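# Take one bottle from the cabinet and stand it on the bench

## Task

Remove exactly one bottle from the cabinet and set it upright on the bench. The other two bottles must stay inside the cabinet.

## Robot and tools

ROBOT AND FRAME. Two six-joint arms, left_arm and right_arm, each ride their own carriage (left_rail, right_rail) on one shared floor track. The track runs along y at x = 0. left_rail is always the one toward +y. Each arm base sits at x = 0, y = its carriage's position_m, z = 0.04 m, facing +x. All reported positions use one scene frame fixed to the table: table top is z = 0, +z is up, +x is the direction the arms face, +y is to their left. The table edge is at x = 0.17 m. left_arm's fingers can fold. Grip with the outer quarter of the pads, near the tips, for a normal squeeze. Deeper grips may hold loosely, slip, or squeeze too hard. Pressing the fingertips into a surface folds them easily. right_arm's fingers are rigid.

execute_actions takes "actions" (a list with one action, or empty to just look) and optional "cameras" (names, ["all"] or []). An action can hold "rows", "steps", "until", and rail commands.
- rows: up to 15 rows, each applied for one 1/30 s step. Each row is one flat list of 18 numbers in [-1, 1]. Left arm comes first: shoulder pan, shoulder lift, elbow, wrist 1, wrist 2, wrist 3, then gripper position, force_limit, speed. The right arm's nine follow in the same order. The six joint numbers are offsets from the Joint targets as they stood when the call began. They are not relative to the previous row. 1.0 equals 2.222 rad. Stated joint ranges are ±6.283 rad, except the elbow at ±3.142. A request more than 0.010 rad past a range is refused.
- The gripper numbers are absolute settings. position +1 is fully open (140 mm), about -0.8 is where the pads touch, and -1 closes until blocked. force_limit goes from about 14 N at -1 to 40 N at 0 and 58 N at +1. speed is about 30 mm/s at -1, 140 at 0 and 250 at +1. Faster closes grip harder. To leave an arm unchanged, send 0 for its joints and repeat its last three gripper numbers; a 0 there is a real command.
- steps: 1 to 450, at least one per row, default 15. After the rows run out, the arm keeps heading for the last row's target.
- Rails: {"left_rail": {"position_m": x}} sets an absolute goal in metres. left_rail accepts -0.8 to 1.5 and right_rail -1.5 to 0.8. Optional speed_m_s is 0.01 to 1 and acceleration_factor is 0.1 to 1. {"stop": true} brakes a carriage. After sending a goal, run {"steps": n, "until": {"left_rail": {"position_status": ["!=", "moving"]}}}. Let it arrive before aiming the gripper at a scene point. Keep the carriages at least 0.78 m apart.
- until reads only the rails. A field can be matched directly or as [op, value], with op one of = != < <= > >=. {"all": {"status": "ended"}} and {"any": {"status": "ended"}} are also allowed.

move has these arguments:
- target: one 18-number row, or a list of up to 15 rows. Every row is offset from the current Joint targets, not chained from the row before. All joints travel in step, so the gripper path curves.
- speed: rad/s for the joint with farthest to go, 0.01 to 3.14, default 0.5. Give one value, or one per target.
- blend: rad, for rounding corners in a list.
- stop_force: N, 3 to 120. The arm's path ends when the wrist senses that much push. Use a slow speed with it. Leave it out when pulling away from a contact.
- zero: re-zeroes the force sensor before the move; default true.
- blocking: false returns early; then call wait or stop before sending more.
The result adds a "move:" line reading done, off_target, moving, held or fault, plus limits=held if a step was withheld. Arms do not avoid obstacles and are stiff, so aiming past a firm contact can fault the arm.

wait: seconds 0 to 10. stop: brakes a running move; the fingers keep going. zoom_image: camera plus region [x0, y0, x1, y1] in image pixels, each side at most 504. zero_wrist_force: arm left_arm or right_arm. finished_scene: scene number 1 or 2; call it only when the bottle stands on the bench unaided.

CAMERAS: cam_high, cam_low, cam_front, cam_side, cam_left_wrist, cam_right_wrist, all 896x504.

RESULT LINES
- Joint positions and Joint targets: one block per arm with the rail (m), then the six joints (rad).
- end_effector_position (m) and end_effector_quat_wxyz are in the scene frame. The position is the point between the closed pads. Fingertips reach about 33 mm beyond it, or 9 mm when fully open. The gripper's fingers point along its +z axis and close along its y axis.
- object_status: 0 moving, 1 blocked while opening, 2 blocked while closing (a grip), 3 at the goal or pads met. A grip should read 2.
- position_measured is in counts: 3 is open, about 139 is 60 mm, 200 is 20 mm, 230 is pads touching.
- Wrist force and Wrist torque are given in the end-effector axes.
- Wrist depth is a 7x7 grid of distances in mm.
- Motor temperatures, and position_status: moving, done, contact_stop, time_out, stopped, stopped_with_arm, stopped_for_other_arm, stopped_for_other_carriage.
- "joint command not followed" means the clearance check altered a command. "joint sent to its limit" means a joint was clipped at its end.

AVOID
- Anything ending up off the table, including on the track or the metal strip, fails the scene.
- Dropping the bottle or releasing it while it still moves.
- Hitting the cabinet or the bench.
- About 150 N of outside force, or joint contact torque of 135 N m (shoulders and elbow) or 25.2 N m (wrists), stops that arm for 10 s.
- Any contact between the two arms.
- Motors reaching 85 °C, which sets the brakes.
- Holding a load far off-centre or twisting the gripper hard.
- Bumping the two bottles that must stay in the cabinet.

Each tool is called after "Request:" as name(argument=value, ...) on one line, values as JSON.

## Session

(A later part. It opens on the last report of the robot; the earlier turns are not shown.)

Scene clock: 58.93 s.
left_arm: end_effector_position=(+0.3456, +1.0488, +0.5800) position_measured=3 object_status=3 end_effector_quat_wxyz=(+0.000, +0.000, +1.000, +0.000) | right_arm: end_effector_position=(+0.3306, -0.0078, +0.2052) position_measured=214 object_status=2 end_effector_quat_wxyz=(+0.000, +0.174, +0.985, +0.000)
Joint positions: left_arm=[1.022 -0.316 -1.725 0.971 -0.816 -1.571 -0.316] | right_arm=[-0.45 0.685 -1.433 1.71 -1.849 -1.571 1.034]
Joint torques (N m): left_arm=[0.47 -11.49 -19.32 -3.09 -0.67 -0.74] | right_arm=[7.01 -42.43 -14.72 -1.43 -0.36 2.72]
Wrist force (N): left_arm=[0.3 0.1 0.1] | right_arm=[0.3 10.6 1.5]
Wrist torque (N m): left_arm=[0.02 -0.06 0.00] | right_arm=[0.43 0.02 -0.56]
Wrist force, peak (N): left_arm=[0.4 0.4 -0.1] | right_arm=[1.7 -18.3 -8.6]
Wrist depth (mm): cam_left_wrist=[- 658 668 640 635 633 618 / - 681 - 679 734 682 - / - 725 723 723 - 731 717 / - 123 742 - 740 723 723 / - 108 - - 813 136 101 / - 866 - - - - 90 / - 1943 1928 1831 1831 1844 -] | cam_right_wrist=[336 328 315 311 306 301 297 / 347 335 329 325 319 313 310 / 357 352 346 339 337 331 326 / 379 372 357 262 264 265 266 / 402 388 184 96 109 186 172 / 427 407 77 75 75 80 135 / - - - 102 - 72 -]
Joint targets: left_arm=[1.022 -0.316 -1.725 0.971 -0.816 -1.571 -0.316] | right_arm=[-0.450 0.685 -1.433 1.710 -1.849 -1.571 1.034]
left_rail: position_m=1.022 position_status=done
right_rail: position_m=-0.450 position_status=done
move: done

Request:
execute_actions(actions=[], cameras=["cam_low", "cam_high", "cam_front", "cam_side"])

Request:
zoom_image(camera="cam_low", region=[180, 200, 420, 300])

Request:
zoom_image(camera="cam_high", region=[300, 180, 600, 420])

Scene clock: 62.73 s.
left_arm: end_effector_position=(+0.3456, +1.0488, +0.5800) position_measured=3 object_status=3 end_effector_quat_wxyz=(+0.000, +0.000, +1.000, +0.000) | right_arm: end_effector_position=(+0.3306, -0.0078, +0.2052) position_measured=214 object_status=2 end_effector_quat_wxyz=(+0.000, +0.174, +0.985, +0.000)
Joint positions: left_arm=[1.022 -0.316 -1.725 0.971 -0.816 -1.571 -0.316] | right_arm=[-0.45 0.685 -1.433 1.71 -1.849 -1.571 1.034]
Joint velocities: within noise
Joint torques (N m): left_arm=[0.44 -11.34 -19.13 -3.11 -0.83 -0.86] | right_arm=[6.7 -42.63 -14.76 0.88 -2.74 2.79]
Motor temperatures (°C): left_arm=[32 27 32 34 45 35] | right_arm=[31 33 27 41 40 34]
Wrist force (N): left_arm=[0.2 0.1 -0.1] | right_arm=[0.3 10.9 1.7]
Wrist torque (N m): left_arm=[0.01 -0.04 0.00] | right_arm=[0.48 0.00 -0.56]
Wrist force, peak (N): left_arm=[0.3 0.3 -0.1] | right_arm=[0.4 11.0 1.5]
Wrist depth (mm): cam_left_wrist=[670 686 666 648 - 622 603 / 709 681 651 688 729 670 - / - 709 - - - 690 - / - 123 709 - - 139 - / - 108 824 - - 137 101 / - 832 - - 826 - 90 / - 1885 1900 1858 1793 1858 -] | cam_right_wrist=[337 328 314 309 305 301 297 / 346 335 329 325 320 314 310 / 355 353 346 339 335 330 325 / 377 371 359 237 264 265 267 / 400 389 184 97 110 186 173 / 423 407 77 75 75 80 134 / - - - 102 - 72 -]
Joint targets: left_arm=[1.022 -0.316 -1.725 0.971 -0.816 -1.571 -0.316] | right_arm=[-0.450 0.685 -1.433 1.710 -1.849 -1.571 1.034]
Tool commands: left_gripper/position=+1.0 left_gripper/force_limit=+1.0 left_gripper/speed=+1.0 right_gripper/position=-1.0 right_gripper/force_limit=+0.0 right_gripper/speed=-1.0
left_rail: position_m=1.022 position_status=done
right_rail: position_m=-0.450 position_status=done
Images, in order (width x height): cam_high 896x504, cam_low 896x504, cam_front 896x504, cam_side 896x504.

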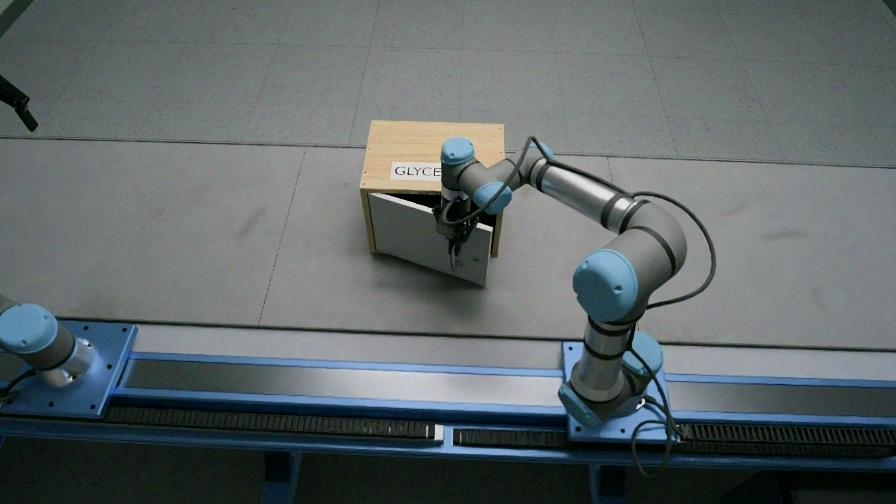

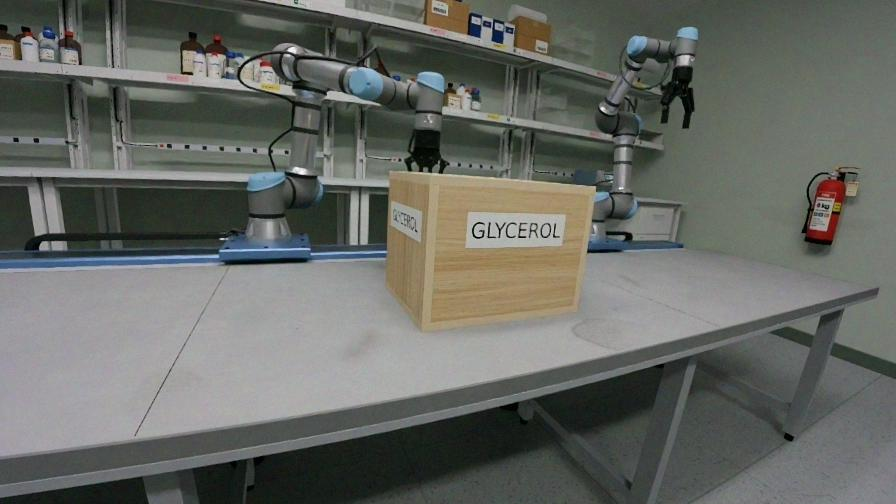

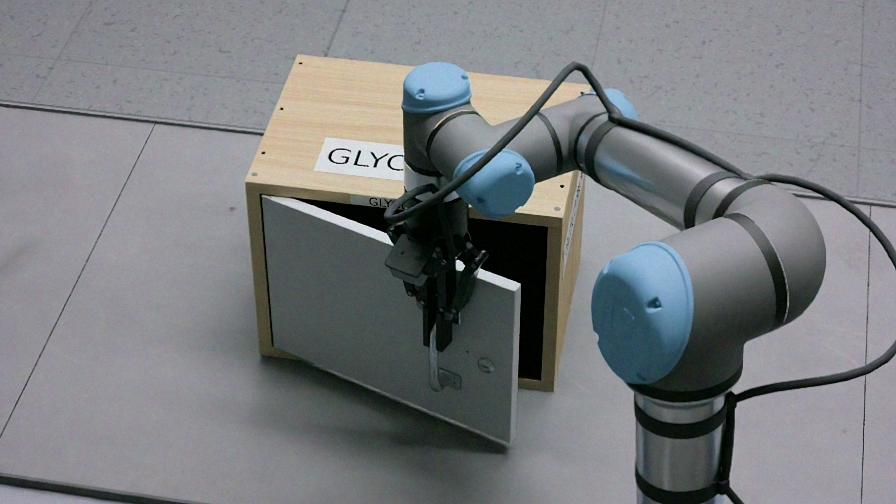

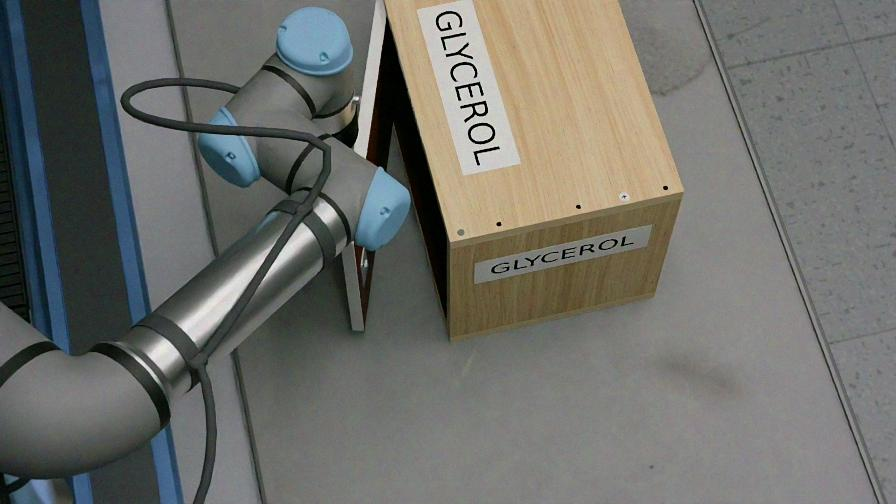

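Scaled by 2.100 from the camera's 896x504 image, which has a finer 1280x720 frame.

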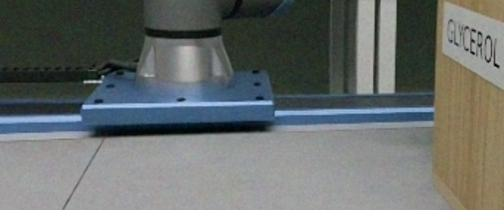

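Scaled by 1.680 from the camera's 896x504 image, which has a finer 1280x720 frame.

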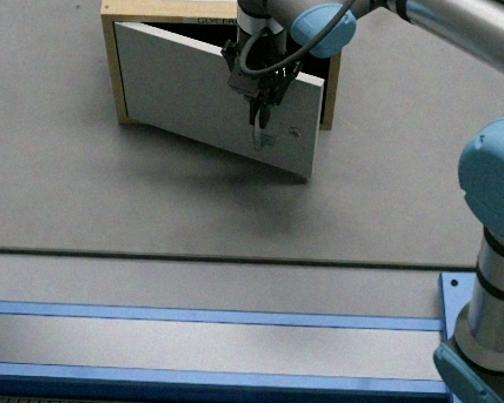

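Request:
move(target=[[0,0,0,0,0,0,1,1,1,0.0377,-0.00297,0.00344,-0.00046,0,0.11625,-1,0,-1],[0,0,0,0,0,0,1,1,1,0.07673,0.00609,-0.00708,0.00099,0,0.23382,-1,0,-1]], speed=0.25, blend=0.03, stop_force=35)

Scene clock: 69.83 s.
left_arm: end_effector_position=(+0.3456, +1.0488, +0.5800) position_measured=3 object_status=3 end_effector_quat_wxyz=(+0.000, +0.000, +1.000, +0.000) | right_arm: end_effector_position=(+0.2546, +0.0463, +0.2052) position_measured=214 object_status=2 end_effector_quat_wxyz=(+0.000, +0.342, +0.940, +0.000)
Joint positions: left_arm=[1.022 -0.316 -1.725 0.971 -0.816 -1.571 -0.316] | right_arm=[-0.45 0.855 -1.419 1.694 -1.846 -1.571 1.554]
Joint torques (N m): left_arm=[0.33 -11.35 -19.72 -3.27 -0.88 -1.06] | right_arm=[9.89 -27.09 -33.22 1.83 -1.77 2.76]
Wrist force (N): left_arm=[0.0 0.2 0.2] | right_arm=[0.3 12.1 4.1]
Wrist torque (N m): left_arm=[0.04 0.00 0.00] | right_arm=[0.49 0.11 -0.63]
Wrist force, peak (N): left_arm=[0.3 0.5 -0.1] | right_arm=[1.9 -16.1 -9.2]
Wrist depth (mm): cam_left_wrist=[- 651 661 648 - 668 - / - - - - - - 661 / 684 725 - 694 742 707 - / 790 123 729 - 701 715 - / - 107 800 - 783 128 101 / - 108 840 906 - - 90 / - 1914 1793 1885 1858 1872 -] | cam_right_wrist=[317 313 326 319 305 302 295 / - 337 344 326 320 316 310 / 349 366 353 340 336 330 326 / 389 381 356 291 262 264 265 / 409 396 185 102 109 185 173 / 433 408 77 75 75 80 135 / - - - 102 - 72 -]
Joint targets: left_arm=[1.022 -0.316 -1.725 0.971 -0.816 -1.571 -0.316] | right_arm=[-0.450 0.855 -1.419 1.694 -1.846 -1.571 1.554]
left_rail: position_m=1.022 position_status=done
right_rail: position_m=-0.450 position_status=done
move: done

Request:
move(target=[[0,0,0,0,0,0,1,1,1,0.0373,0.02087,-0.02496,0.00409,0,0.11585,-1,0,-1],[0,0,0,0,0,0,1,1,1,0.07004,0.05174,-0.06379,0.01205,0,0.22714,-1,0,-1],[0,0,0,0,0,0,1,1,1,0.08925,0.07823,-0.09891,0.02068,0,0.30133,-1,0,-1]], speed=0.25, blend=0.03, stop_force=35, cameras=["cam_high", "cam_front", "cam_right_wrist", "cam_side"])

Scene clock: 74.53 s.
left_arm: end_effector_position=(+0.3456, +1.0488, +0.5800) position_measured=3 object_status=3 end_effector_quat_wxyz=(+0.000, +0.000, +1.000, +0.000) | right_arm: end_effector_position=(+0.1895, +0.1530, +0.2052) position_measured=214 object_status=2 end_effector_quat_wxyz=(+0.000, +0.552, +0.834, +0.000)
Joint positions: left_arm=[1.022 -0.316 -1.725 0.971 -0.816 -1.571 -0.316] | right_arm=[-0.45 1.054 -1.245 1.474 -1.8 -1.571 2.223]
Joint torques (N m): left_arm=[0.6 -11.32 -18.37 -3.27 -1.08 -1.03] | right_arm=[7.11 -29.89 -33.97 -0.66 -1.8 2.96]
Wrist force (N): left_arm=[0.2 0.0 0.0] | right_arm=[2.0 -0.7 -3.9]
Wrist torque (N m): left_arm=[0.01 -0.03 0.00] | right_arm=[0.67 0.15 -0.77]
Wrist force, peak (N): left_arm=[0.5 0.2 0.0] | right_arm=[2.2 -14.1 -6.5]
Wrist depth (mm): cam_left_wrist=[653 663 640 - 628 - 630 / - - 705 - - - - / - - - - 697 - - / 778 115 - 713 731 149 746 / - 108 808 - 767 128 101 / - 866 803 936 - - 90 / - 1900 1872 1831 1872 1755 -] | cam_right_wrist=[332 311 307 323 306 300 297 / 349 330 327 337 319 313 310 / 1153 347 352 350 337 330 323 / 1224 363 355 294 261 260 259 / 481 381 186 102 109 183 171 / 470 - 77 75 75 80 133 / - - - 102 - 72 -]
Joint targets: left_arm=[1.022 -0.316 -1.725 0.971 -0.816 -1.571 -0.316] | right_arm=[-0.450 1.054 -1.245 1.474 -1.800 -1.571 2.223]
left_rail: position_m=1.022 position_status=done
right_rail: position_m=-0.450 position_status=done
move: done
camera_calibration:
cam_right_wrist: T_world_to_cam=[[0.918048, 0.393536, -0.0481285, -0.211042], [0.38876, -0.869721, 0.304058, 0.0102521], [0.0777993, -0.29785, -0.951437, 0.364083], [0, 0, 0, 1]] pos_world=[0.161436, 0.200411, 0.333128]
Images, in order (width x height): cam_high 896x504, cam_front 896x504, cam_side 896x504, cam_right_wrist 896x504.

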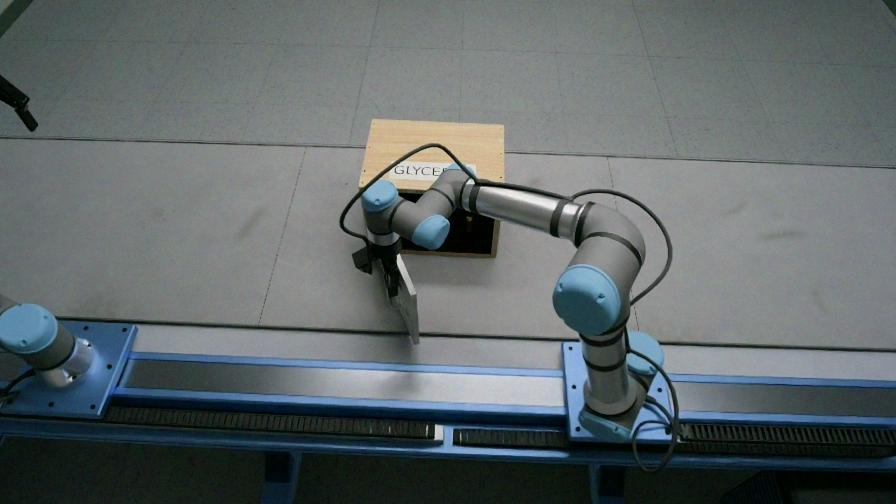

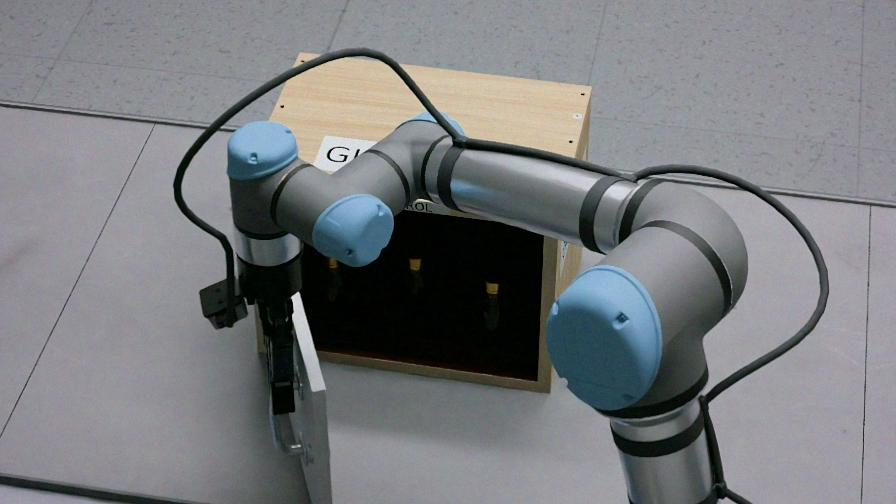

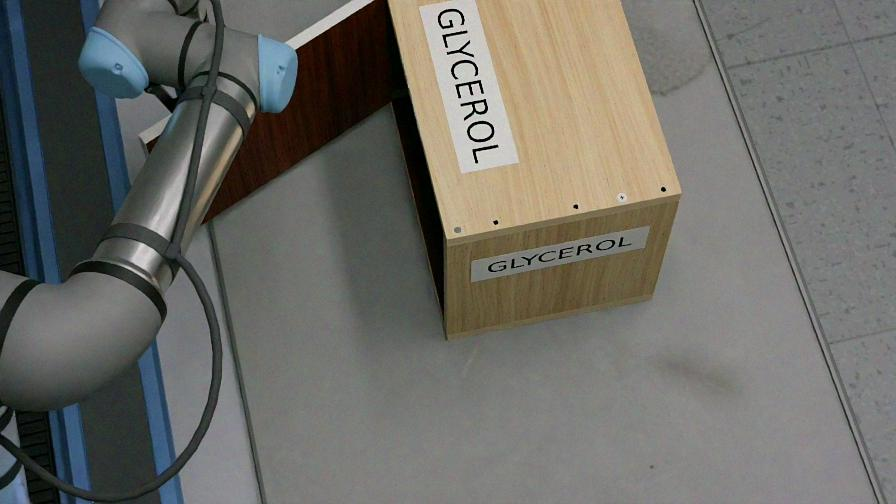

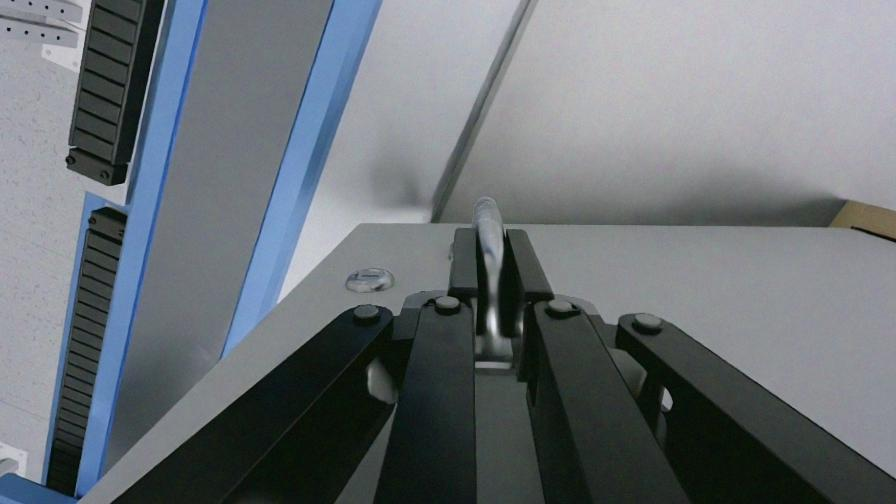

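Request:
zoom_image(camera="cam_front", region=[290, 200, 570, 400])

Request:
zoom_image(camera="cam_high", region=[400, 180, 510, 270])

Scaled by 1.800 from the camera's 896x504 image, which has a finer 1280x720 frame.

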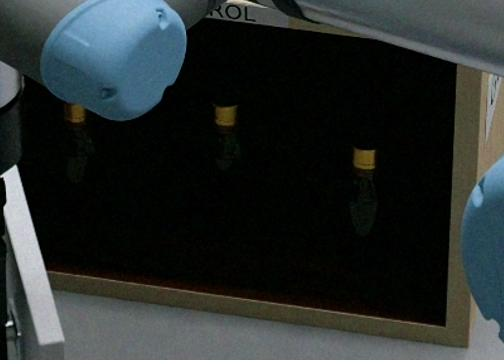

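Scaled by 4.582 from the camera's 896x504 image, which has a finer 1280x720 frame.

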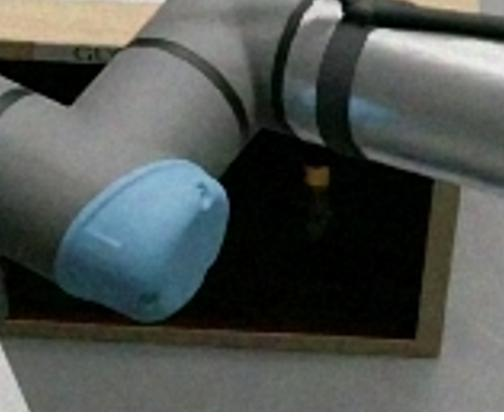

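Request:
execute_actions(actions=[{"rows": [[0,0,0,0,0,0,1,1,1,0,0,0,0,0,0,0.1,0,-0.4]], "steps": 40}], cameras=["cam_right_wrist", "cam_front"])

Scene clock: 90.20 s.
left_arm: end_effector_position=(+0.3456, +1.0488, +0.5800) position_measured=3 object_status=3 end_effector_quat_wxyz=(+0.000, +0.000, +1.000, +0.000) | right_arm: end_effector_position=(+0.1895, +0.1530, +0.2052) position_measured=117 object_status=3 end_effector_quat_wxyz=(+0.000, +0.552, +0.834, +0.000)
Joint positions: left_arm=[1.022 -0.316 -1.725 0.971 -0.816 -1.571 -0.316] | right_arm=[-0.45 1.054 -1.245 1.474 -1.8 -1.571 2.223]
Joint torques (N m): left_arm=[0.04 -11.37 -19.12 -3.29 -1.25 -1.11] | right_arm=[7 -45.92 -33.09 -2.74 -1.73 -1.6]
Wrist force (N): left_arm=[0.2 -0.1 -0.1] | right_arm=[0.6 -0.3 0.1]
Wrist torque (N m): left_arm=[-0.02 -0.04 0.00] | right_arm=[-0.05 -0.12 -0.08]
Wrist force, peak (N): left_arm=[0.1 0.5 -0.5] | right_arm=[2.0 -1.0 -4.3]
Wrist depth (mm): cam_left_wrist=[- 670 - 659 - 638 643 / - - - - - 613 - / - - - 713 - - - / 786 114 - 762 - 709 717 / - 107 - 803 769 136 101 / - 101 866 843 846 - 90 / - 2036 1872 1914 1831 1818 -] | cam_right_wrist=[331 314 312 322 304 301 295 / 349 329 329 334 319 314 310 / 1148 349 353 351 333 330 323 / 1205 346 363 238 261 260 259 / 485 95 102 162 157 109 182 / - 73 78 128 122 76 79 / - 73 - 102 102 - -]
Joint targets: left_arm=[1.022 -0.316 -1.725 0.971 -0.816 -1.571 -0.316] | right_arm=[-0.450 1.054 -1.245 1.474 -1.800 -1.571 2.223]
left_rail: position_m=1.022 position_status=done
right_rail: position_m=-0.450 position_status=done
camera_calibration:
cam_right_wrist: T_world_to_cam=[[0.918054, 0.39352, -0.0481644, -0.211032], [0.388748, -0.869697, 0.304141, 0.0102514], [0.0777969, -0.297941, -0.951409, 0.363997], [0, 0, 0, 1]] pos_world=[0.161436, 0.200411, 0.333028]
Images, in order (width x height): cam_front 896x504, cam_right_wrist 896x504.

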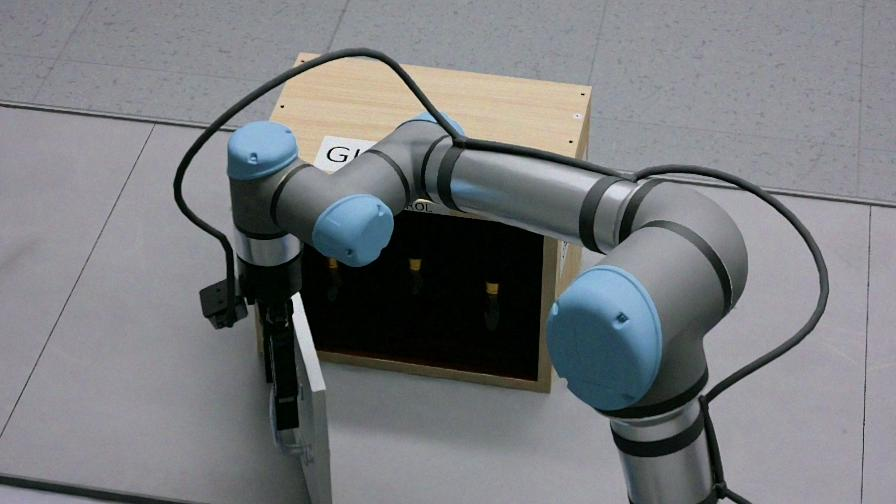

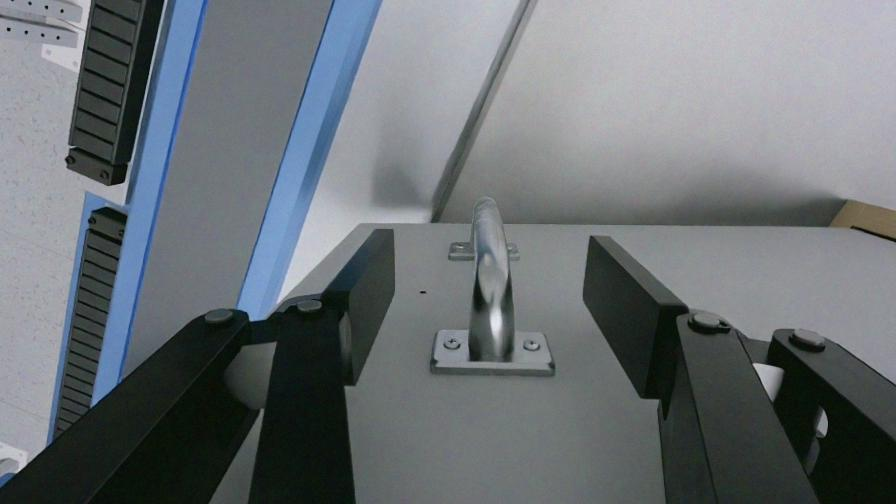

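Request:
move(target=[[0,0,0,0,0,0,1,1,1,0,-0.00561,-0.17156,0.17717,0,0,0.1,0,-0.4],[0,0,0,0,0,0,1,1,1,-0.15519,-0.29204,0.1133,0.17875,0,-0.68146,0.1,0,-0.4],[0,0,0,0,0,0,1,1,1,-0.00131,0.09648,0.38688,-0.85113,-0.40729,-0.71434,0.1,0,-0.4]], speed=[0.3, 0.8, 0.6], blend=[0.08, 0.15, 0], cameras=["cam_right_wrist", "cam_front", "cam_side", "cam_high", "cam_low"])

Scene clock: 100.83 s.
left_arm: end_effector_position=(+0.3456, +1.0488, +0.5800) position_measured=3 object_status=3 end_effector_quat_wxyz=(+0.000, +0.000, +1.000, +0.000) | right_arm: end_effector_position=(+0.3603, -0.0447, +0.1302) position_measured=117 object_status=3 end_effector_quat_wxyz=(+0.537, +0.000, +0.843, +0.000)
Joint positions: left_arm=[1.022 -0.316 -1.725 0.971 -0.816 -1.571 -0.316] | right_arm=[-0.45 1.051 -1.031 2.334 -3.691 -2.476 0.636]
Joint torques (N m): left_arm=[0.22 -11.8 -19.24 -3.31 -1.4 -1.38] | right_arm=[8.83 -25.06 -0.36 -5.22 -3.19 -1.95]
Wrist force (N): left_arm=[0.1 0.2 -0.2] | right_arm=[-0.7 -0.4 -1.9]
Wrist torque (N m): left_arm=[0.04 -0.02 0.00] | right_arm=[-0.08 -0.31 0.09]
Wrist force, peak (N): left_arm=[0.2 0.4 -0.4] | right_arm=[-0.4 -0.5 -2.6]
Wrist depth (mm): cam_left_wrist=[- 659 - - 673 619 641 / 711 692 - - - - 675 / - - - - 837 729 727 / - 114 769 786 727 148 738 / - 107 - 800 - 128 101 / - 826 - - 837 837 90 / - 2121 1914 1818 1831 1793 -] | cam_right_wrist=[229 226 224 220 217 210 206 / 319 316 269 260 253 245 239 / 533 506 260 290 326 340 292 / - 5452 233 283 504 503 289 / - 93 107 500 493 109 329 / - 73 78 487 486 76 79 / - 73 338 407 418 - -]
Joint targets: left_arm=[1.022 -0.316 -1.725 0.971 -0.816 -1.571 -0.316] | right_arm=[-0.450 1.051 -1.031 2.334 -3.692 -2.476 0.636]
left_rail: position_m=1.022 position_status=done
right_rail: position_m=-0.450 position_status=done
move: done
camera_calibration:
cam_right_wrist: T_world_to_cam=[[0.0425431, 0.99883, -0.0229882, 0.0455199], [0.126294, 0.0174481, 0.991839, -0.160564], [0.99108, -0.0450992, -0.125404, -0.2048], [0, 0, 0, 1]] pos_world=[0.221314, -0.0519014, 0.134617]
Images, in order (width x height): cam_high 896x504, cam_low 896x504, cam_front 896x504, cam_side 896x504, cam_right_wrist 896x504.

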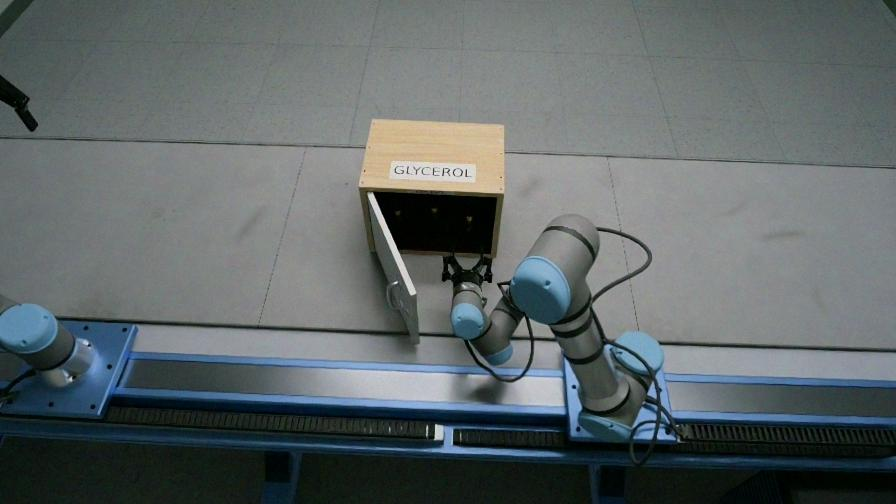

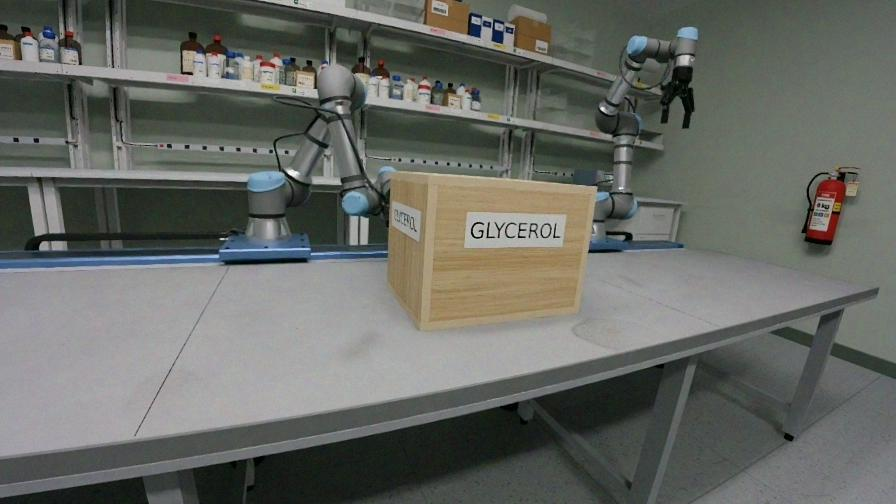

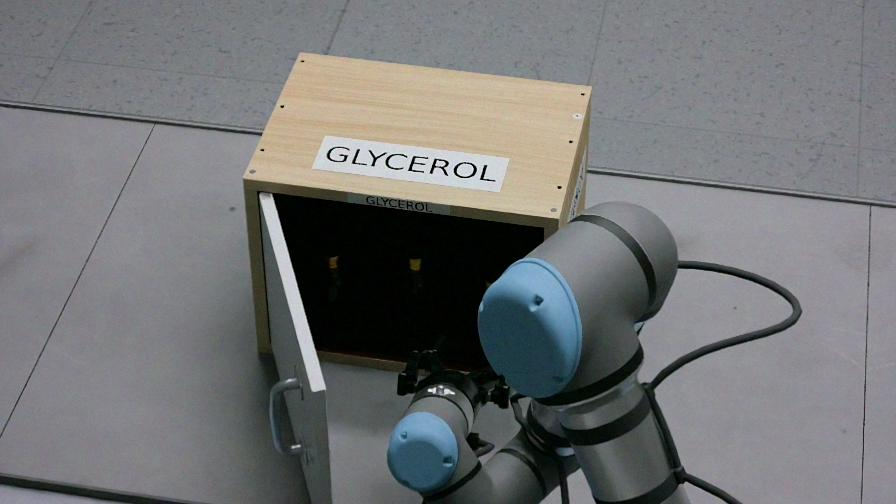

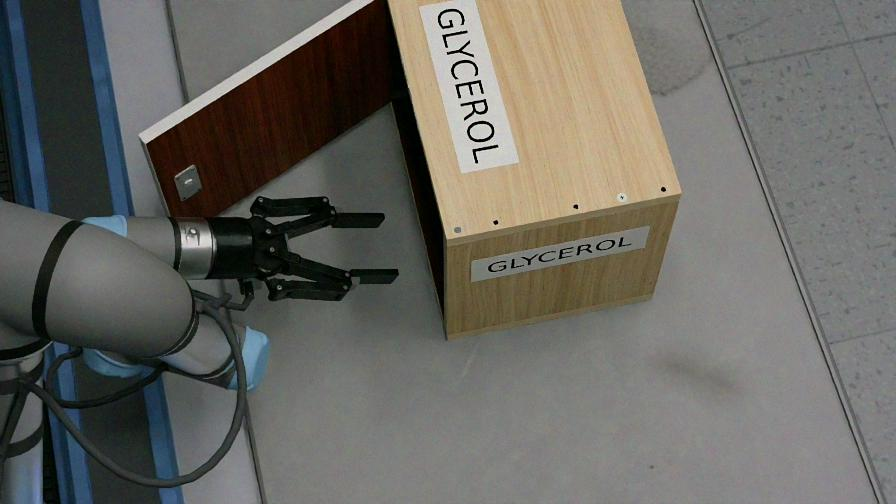

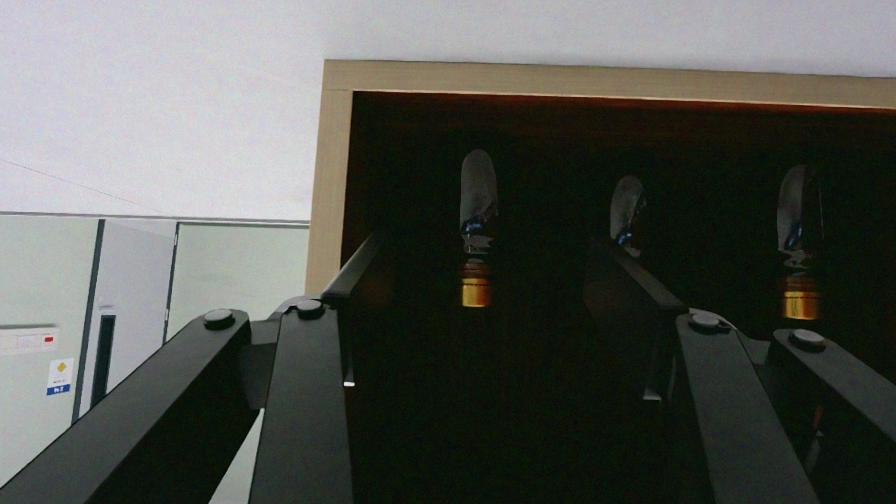

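Request:
zoom_image(camera="cam_right_wrist", region=[400, 120, 560, 330])

Request:
zoom_image(camera="cam_right_wrist", region=[570, 130, 896, 350])

Request:
zoom_image(camera="cam_high", region=[360, 180, 510, 270])

Scaled by 2.400 from the camera's 896x504 image, which has a finer 1280x720 frame.

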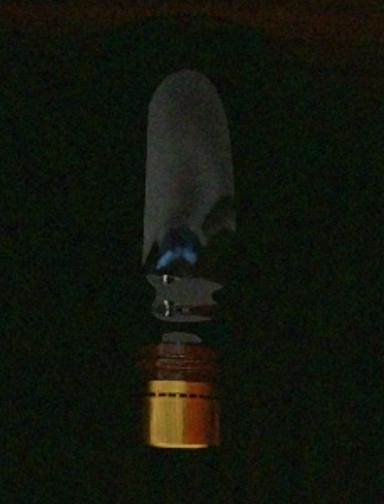

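Scaled by 1.546 from the camera's 896x504 image, which has a finer 1280x720 frame.

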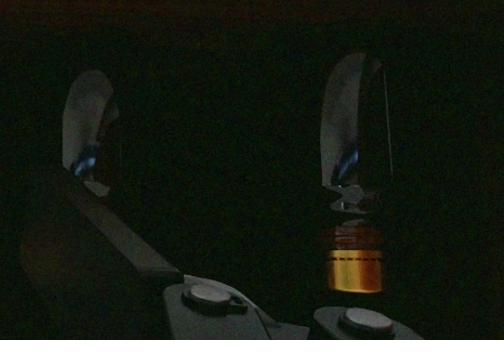

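Scaled by 3.360 from the camera's 896x504 image, which has a finer 1280x720 frame.

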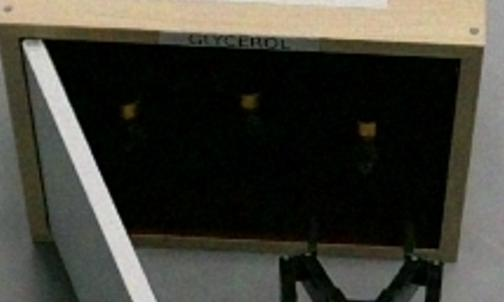

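Request:
move(target=[0,0,0,0,0,0,1,1,1,0.02631,0.07994,-0.06142,0.08102,-0.05832,0.12013,-0.157,0,-0.4], speed=0.3, cameras=["cam_right_wrist", "cam_side", "cam_high"])

Scene clock: 118.43 s.
left_arm: end_effector_position=(+0.3456, +1.0488, +0.5800) position_measured=3 object_status=3 end_effector_quat_wxyz=(+0.000, +0.000, +1.000, +0.000) | right_arm: end_effector_position=(+0.3603, -0.0267, +0.0652) position_measured=149 object_status=3 end_effector_quat_wxyz=(+0.536, +0.059, +0.841, -0.037)
Joint positions: left_arm=[1.022 -0.316 -1.725 0.971 -0.816 -1.571 -0.316] | right_arm=[-0.45 1.109 -0.854 2.197 -3.512 -2.605 0.902]
Joint torques (N m): left_arm=[-0.37 -11.4 -19.48 -3.42 -1.36 -1.44] | right_arm=[9.16 -31.64 -18.01 -0.79 -3.65 2.26]
Wrist force (N): left_arm=[0.3 0.3 0.0] | right_arm=[-0.7 -0.1 -2.0]
Wrist torque (N m): left_arm=[0.06 -0.06 0.00] | right_arm=[-0.03 -0.30 -0.11]
Wrist force, peak (N): left_arm=[0.5 0.2 -0.1] | right_arm=[-1.2 -0.8 -2.3]
Wrist depth (mm): cam_left_wrist=[672 659 648 688 - 633 624 / 681 - - 686 670 665 - / - 701 - 688 694 705 751 / 808 123 - - - 148 - / - 107 851 - 837 127 101 / - 863 805 - - - 90 / - 1831 1914 1885 1818 1858 -] | cam_right_wrist=[119 118 117 114 112 110 107 / 166 163 160 158 152 148 142 / 274 267 247 234 222 213 204 / 579 520 272 276 259 287 251 / - - 96 273 140 280 248 / - 70 74 479 479 81 241 / - 70 - 481 473 - -]
Joint targets: left_arm=[1.022 -0.316 -1.725 0.971 -0.816 -1.571 -0.316] | right_arm=[-0.450 1.109 -0.853 2.197 -3.512 -2.605 0.903]
left_rail: position_m=1.022 position_status=done
right_rail: position_m=-0.450 position_status=done
move: done
camera_calibration:
cam_right_wrist: T_world_to_cam=[[0.181047, 0.983207, -0.0229194, -0.0242285], [0.127682, -0.00039112, 0.991815, -0.0973472], [0.975151, -0.182491, -0.125608, -0.210009], [0, 0, 0, 1]] pos_world=[0.221607, -0.0145413, 0.0696161]
Images, in order (width x height): cam_high 896x504, cam_side 896x504, cam_right_wrist 896x504.

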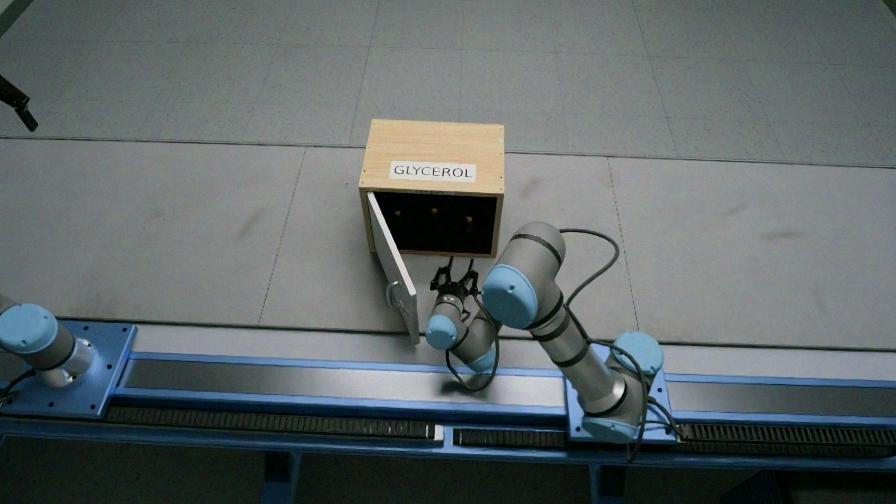

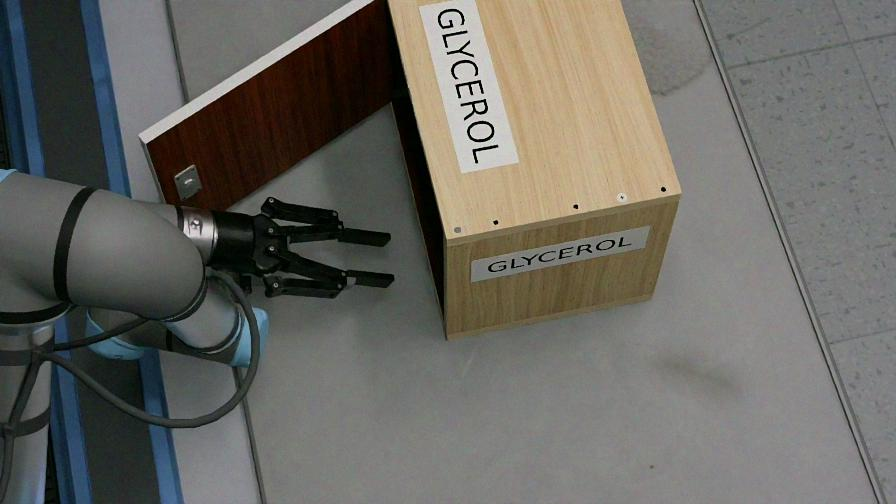

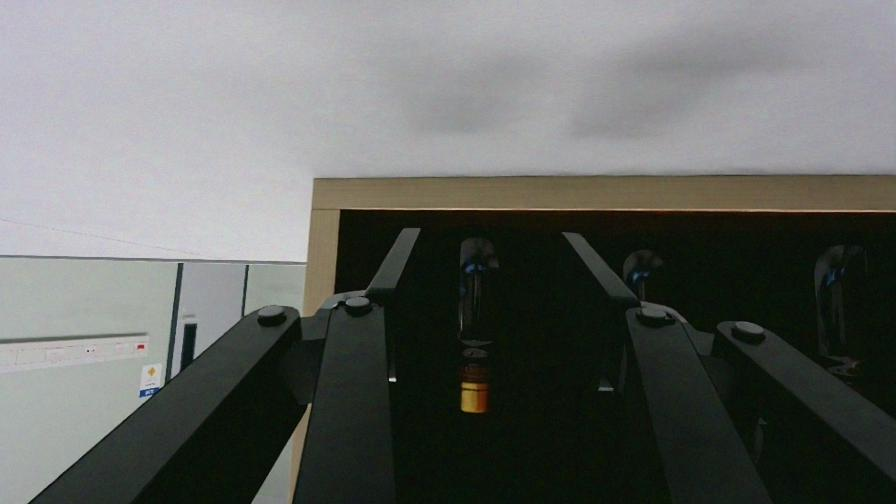

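Request:
zoom_image(camera="cam_right_wrist", region=[400, 210, 580, 430])

Scaled by 2.291 from the camera's 896x504 image, which has a finer 1280x720 frame.

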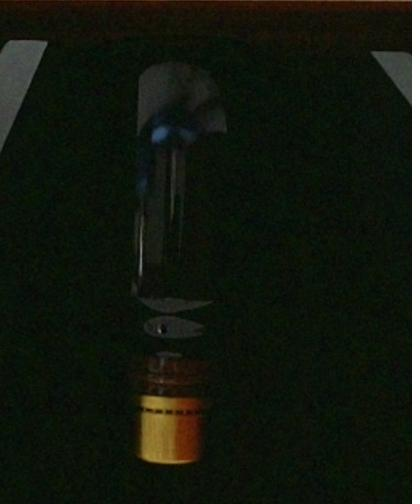

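Request:
move(target=[[0,0,0,0,0,0,1,1,1,-0.04733,0.01621,-0.0167,-0.05789,0.02919,-0.06923,-0.157,0,-0.4],[0,0,0,0,0,0,1,1,1,-0.09184,0.02926,-0.03817,-0.09272,0.06034,-0.12284,-0.157,0,-0.4]], speed=0.15, blend=[0.03, 0], cameras=["cam_right_wrist", "cam_side", "cam_front"])

Scene clock: 128.13 s.
left_arm: end_effector_position=(+0.3456, +1.0488, +0.5800) position_measured=3 object_status=3 end_effector_quat_wxyz=(+0.000, +0.000, +1.000, +0.000) | right_arm: end_effector_position=(+0.4603, -0.0424, +0.0651) position_measured=149 object_status=3 end_effector_quat_wxyz=(+0.536, +0.059, +0.841, -0.037)
Joint positions: left_arm=[1.022 -0.316 -1.725 0.971 -0.816 -1.571 -0.316] | right_arm=[-0.45 0.906 -0.788 2.113 -3.717 -2.471 0.63]
Joint torques (N m): left_arm=[0.64 -11.73 -19.53 -3.61 -1.22 -1.53] | right_arm=[-7.62 -33.76 -18 -5.33 0.64 -1.8]
Wrist force (N): left_arm=[0.0 -0.4 -0.1] | right_arm=[-0.7 -0.3 -2.3]
Wrist torque (N m): left_arm=[-0.07 -0.01 -0.01] | right_arm=[-0.06 -0.30 0.09]
Wrist force, peak (N): left_arm=[0.3 0.0 -0.5] | right_arm=[-0.2 -0.2 -2.6]
Wrist depth (mm): cam_left_wrist=[- - - - 618 628 646 / 738 - 694 - 670 - 661 / - 740 758 - 755 - - / - 123 816 - - 129 - / - 107 818 824 - 128 101 / - - - 832 893 826 90 / - 1914 1818 1858 1885 866 -] | cam_right_wrist=[119 117 116 114 111 110 107 / 166 151 142 136 130 124 119 / 274 212 168 174 174 167 160 / 545 142 191 172 185 188 271 / - - 97 168 141 175 350 / - 70 74 175 383 81 340 / - 70 - 381 375 - -]
Joint targets: left_arm=[1.022 -0.316 -1.725 0.971 -0.816 -1.571 -0.316] | right_arm=[-0.450 0.905 -0.788 2.112 -3.718 -2.471 0.630]
left_rail: position_m=1.022 position_status=done
right_rail: position_m=-0.450 position_status=done
move: done
camera_calibration:
cam_right_wrist: T_world_to_cam=[[0.181281, 0.983168, -0.0227517, -0.0270824], [0.127659, -0.000586538, 0.991818, -0.110121], [0.97511, -0.182703, -0.125617, -0.310365], [0, 0, 0, 1]] pos_world=[0.321607, -0.0301425, 0.0696164]
Images, in order (width x height): cam_front 896x504, cam_side 896x504, cam_right_wrist 896x504.

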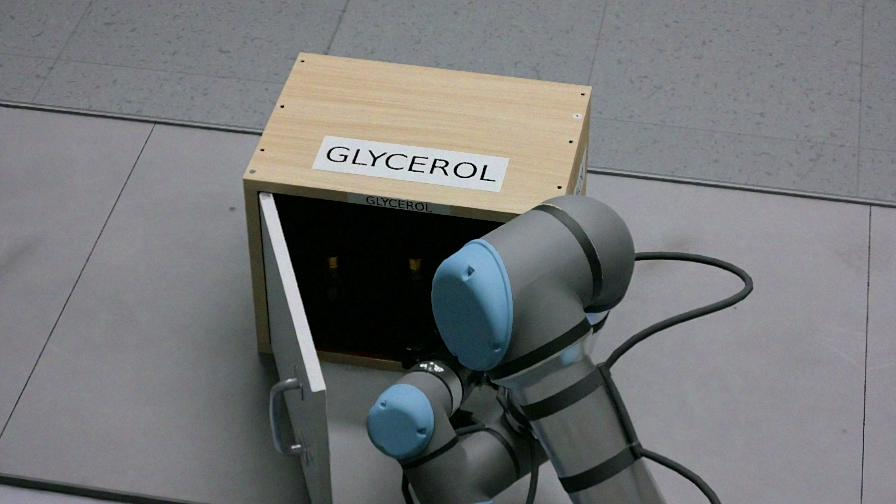

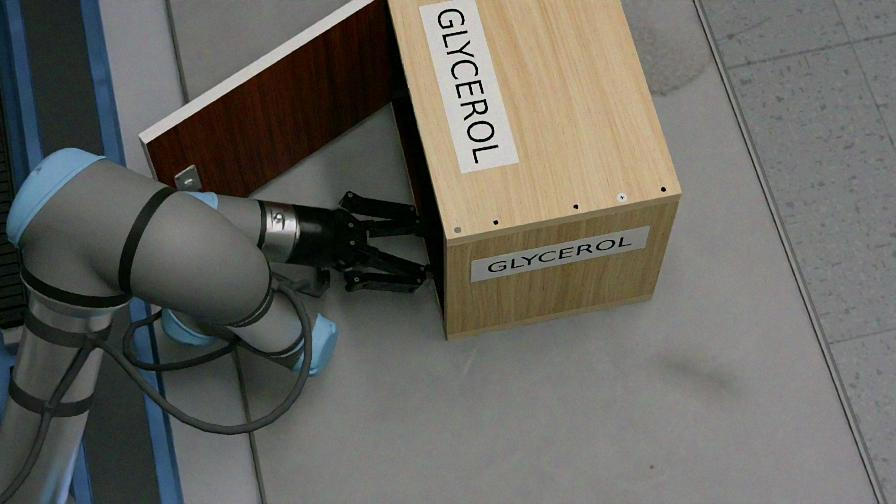

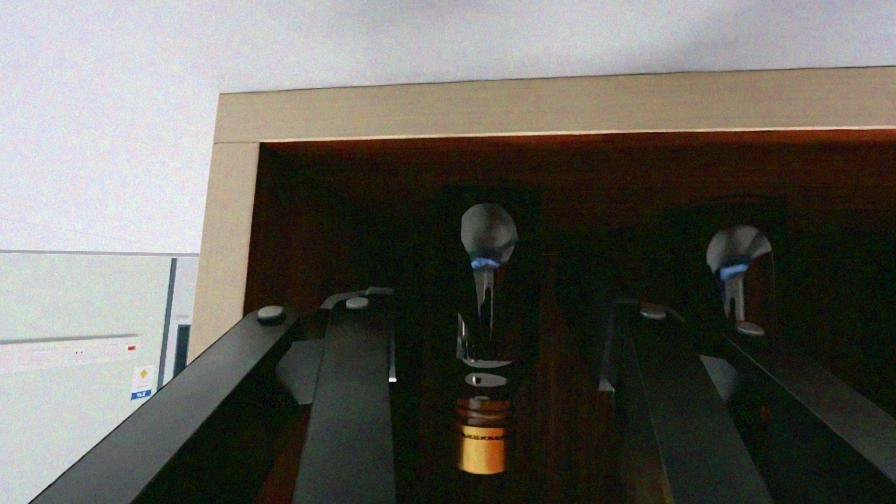

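Request:
zoom_image(camera="cam_right_wrist", region=[380, 180, 620, 490])

Scaled by 1.626 from the camera's 896x504 image, which has a finer 1280x720 frame.

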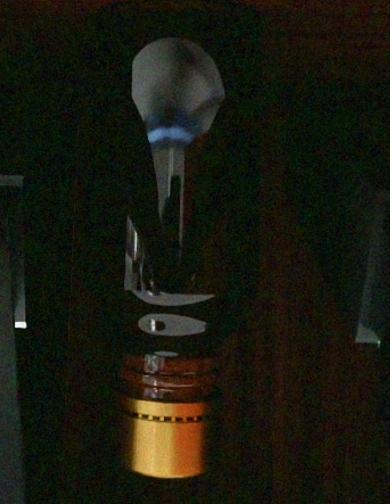

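Request:
move(target=[0,0,0,0,0,0,1,1,1,-0.02806,0.00795,-0.01751,-0.01237,0.02116,-0.0287,-0.157,0,-0.4], speed=0.06, cameras=["cam_right_wrist"])

Scene clock: 132.30 s.
left_arm: end_effector_position=(+0.3456, +1.0488, +0.5800) position_measured=3 object_status=3 end_effector_quat_wxyz=(+0.000, +0.000, +1.000, +0.000) | right_arm: end_effector_position=(+0.4940, -0.0473, +0.0650) position_measured=149 object_status=3 end_effector_quat_wxyz=(+0.536, +0.059, +0.841, -0.037)
Joint positions: left_arm=[1.022 -0.316 -1.725 0.971 -0.816 -1.571 -0.316] | right_arm=[-0.45 0.843 -0.771 2.074 -3.745 -2.425 0.567]
Joint torques (N m): left_arm=[0.54 -11.44 -18.81 -3.53 -1.32 -1.52] | right_arm=[-7.54 -34.08 -18 -5.31 0.7 -1.99]
Wrist force (N): left_arm=[-0.1 0.2 -0.2] | right_arm=[-0.6 -0.4 -2.0]
Wrist torque (N m): left_arm=[0.03 0.02 0.00] | right_arm=[-0.08 -0.33 0.10]
Wrist force, peak (N): left_arm=[0.4 0.0 -0.3] | right_arm=[-0.6 -0.4 -2.5]
Wrist depth (mm): cam_left_wrist=[- 675 - 673 679 - 628 / - - - 711 - 668 665 / - 736 729 695 717 690 694 / - 114 - 764 - 715 736 / - 108 - - 788 128 101 / - 848 - 837 - - 90 / - 1914 1844 1858 1958 1900 -] | cam_right_wrist=[118 111 107 102 97 92 89 / 165 113 118 116 113 109 105 / 273 111 166 146 155 162 148 / 449 110 181 140 170 248 147 / - 106 97 138 137 113 144 / - 70 74 140 141 81 139 / - 70 - 346 - - -]
Joint targets: left_arm=[1.022 -0.316 -1.725 0.971 -0.816 -1.571 -0.316] | right_arm=[-0.450 0.843 -0.771 2.074 -3.745 -2.424 0.566]
left_rail: position_m=1.022 position_status=done
right_rail: position_m=-0.450 position_status=done
move: done
camera_calibration:
cam_right_wrist: T_world_to_cam=[[0.181378, 0.983149, -0.0227953, -0.0284075], [0.128257, -0.000667209, 0.991741, -0.114533], [0.975014, -0.182803, -0.126217, -0.344061], [0, 0, 0, 1]] pos_world=[0.355306, -0.0350431, 0.0695128]
Images, in order (width x height): cam_right_wrist 896x504.

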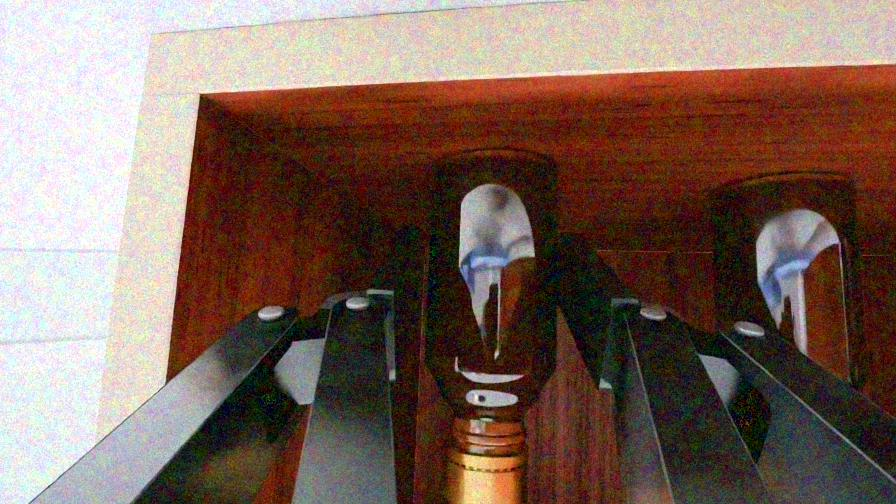

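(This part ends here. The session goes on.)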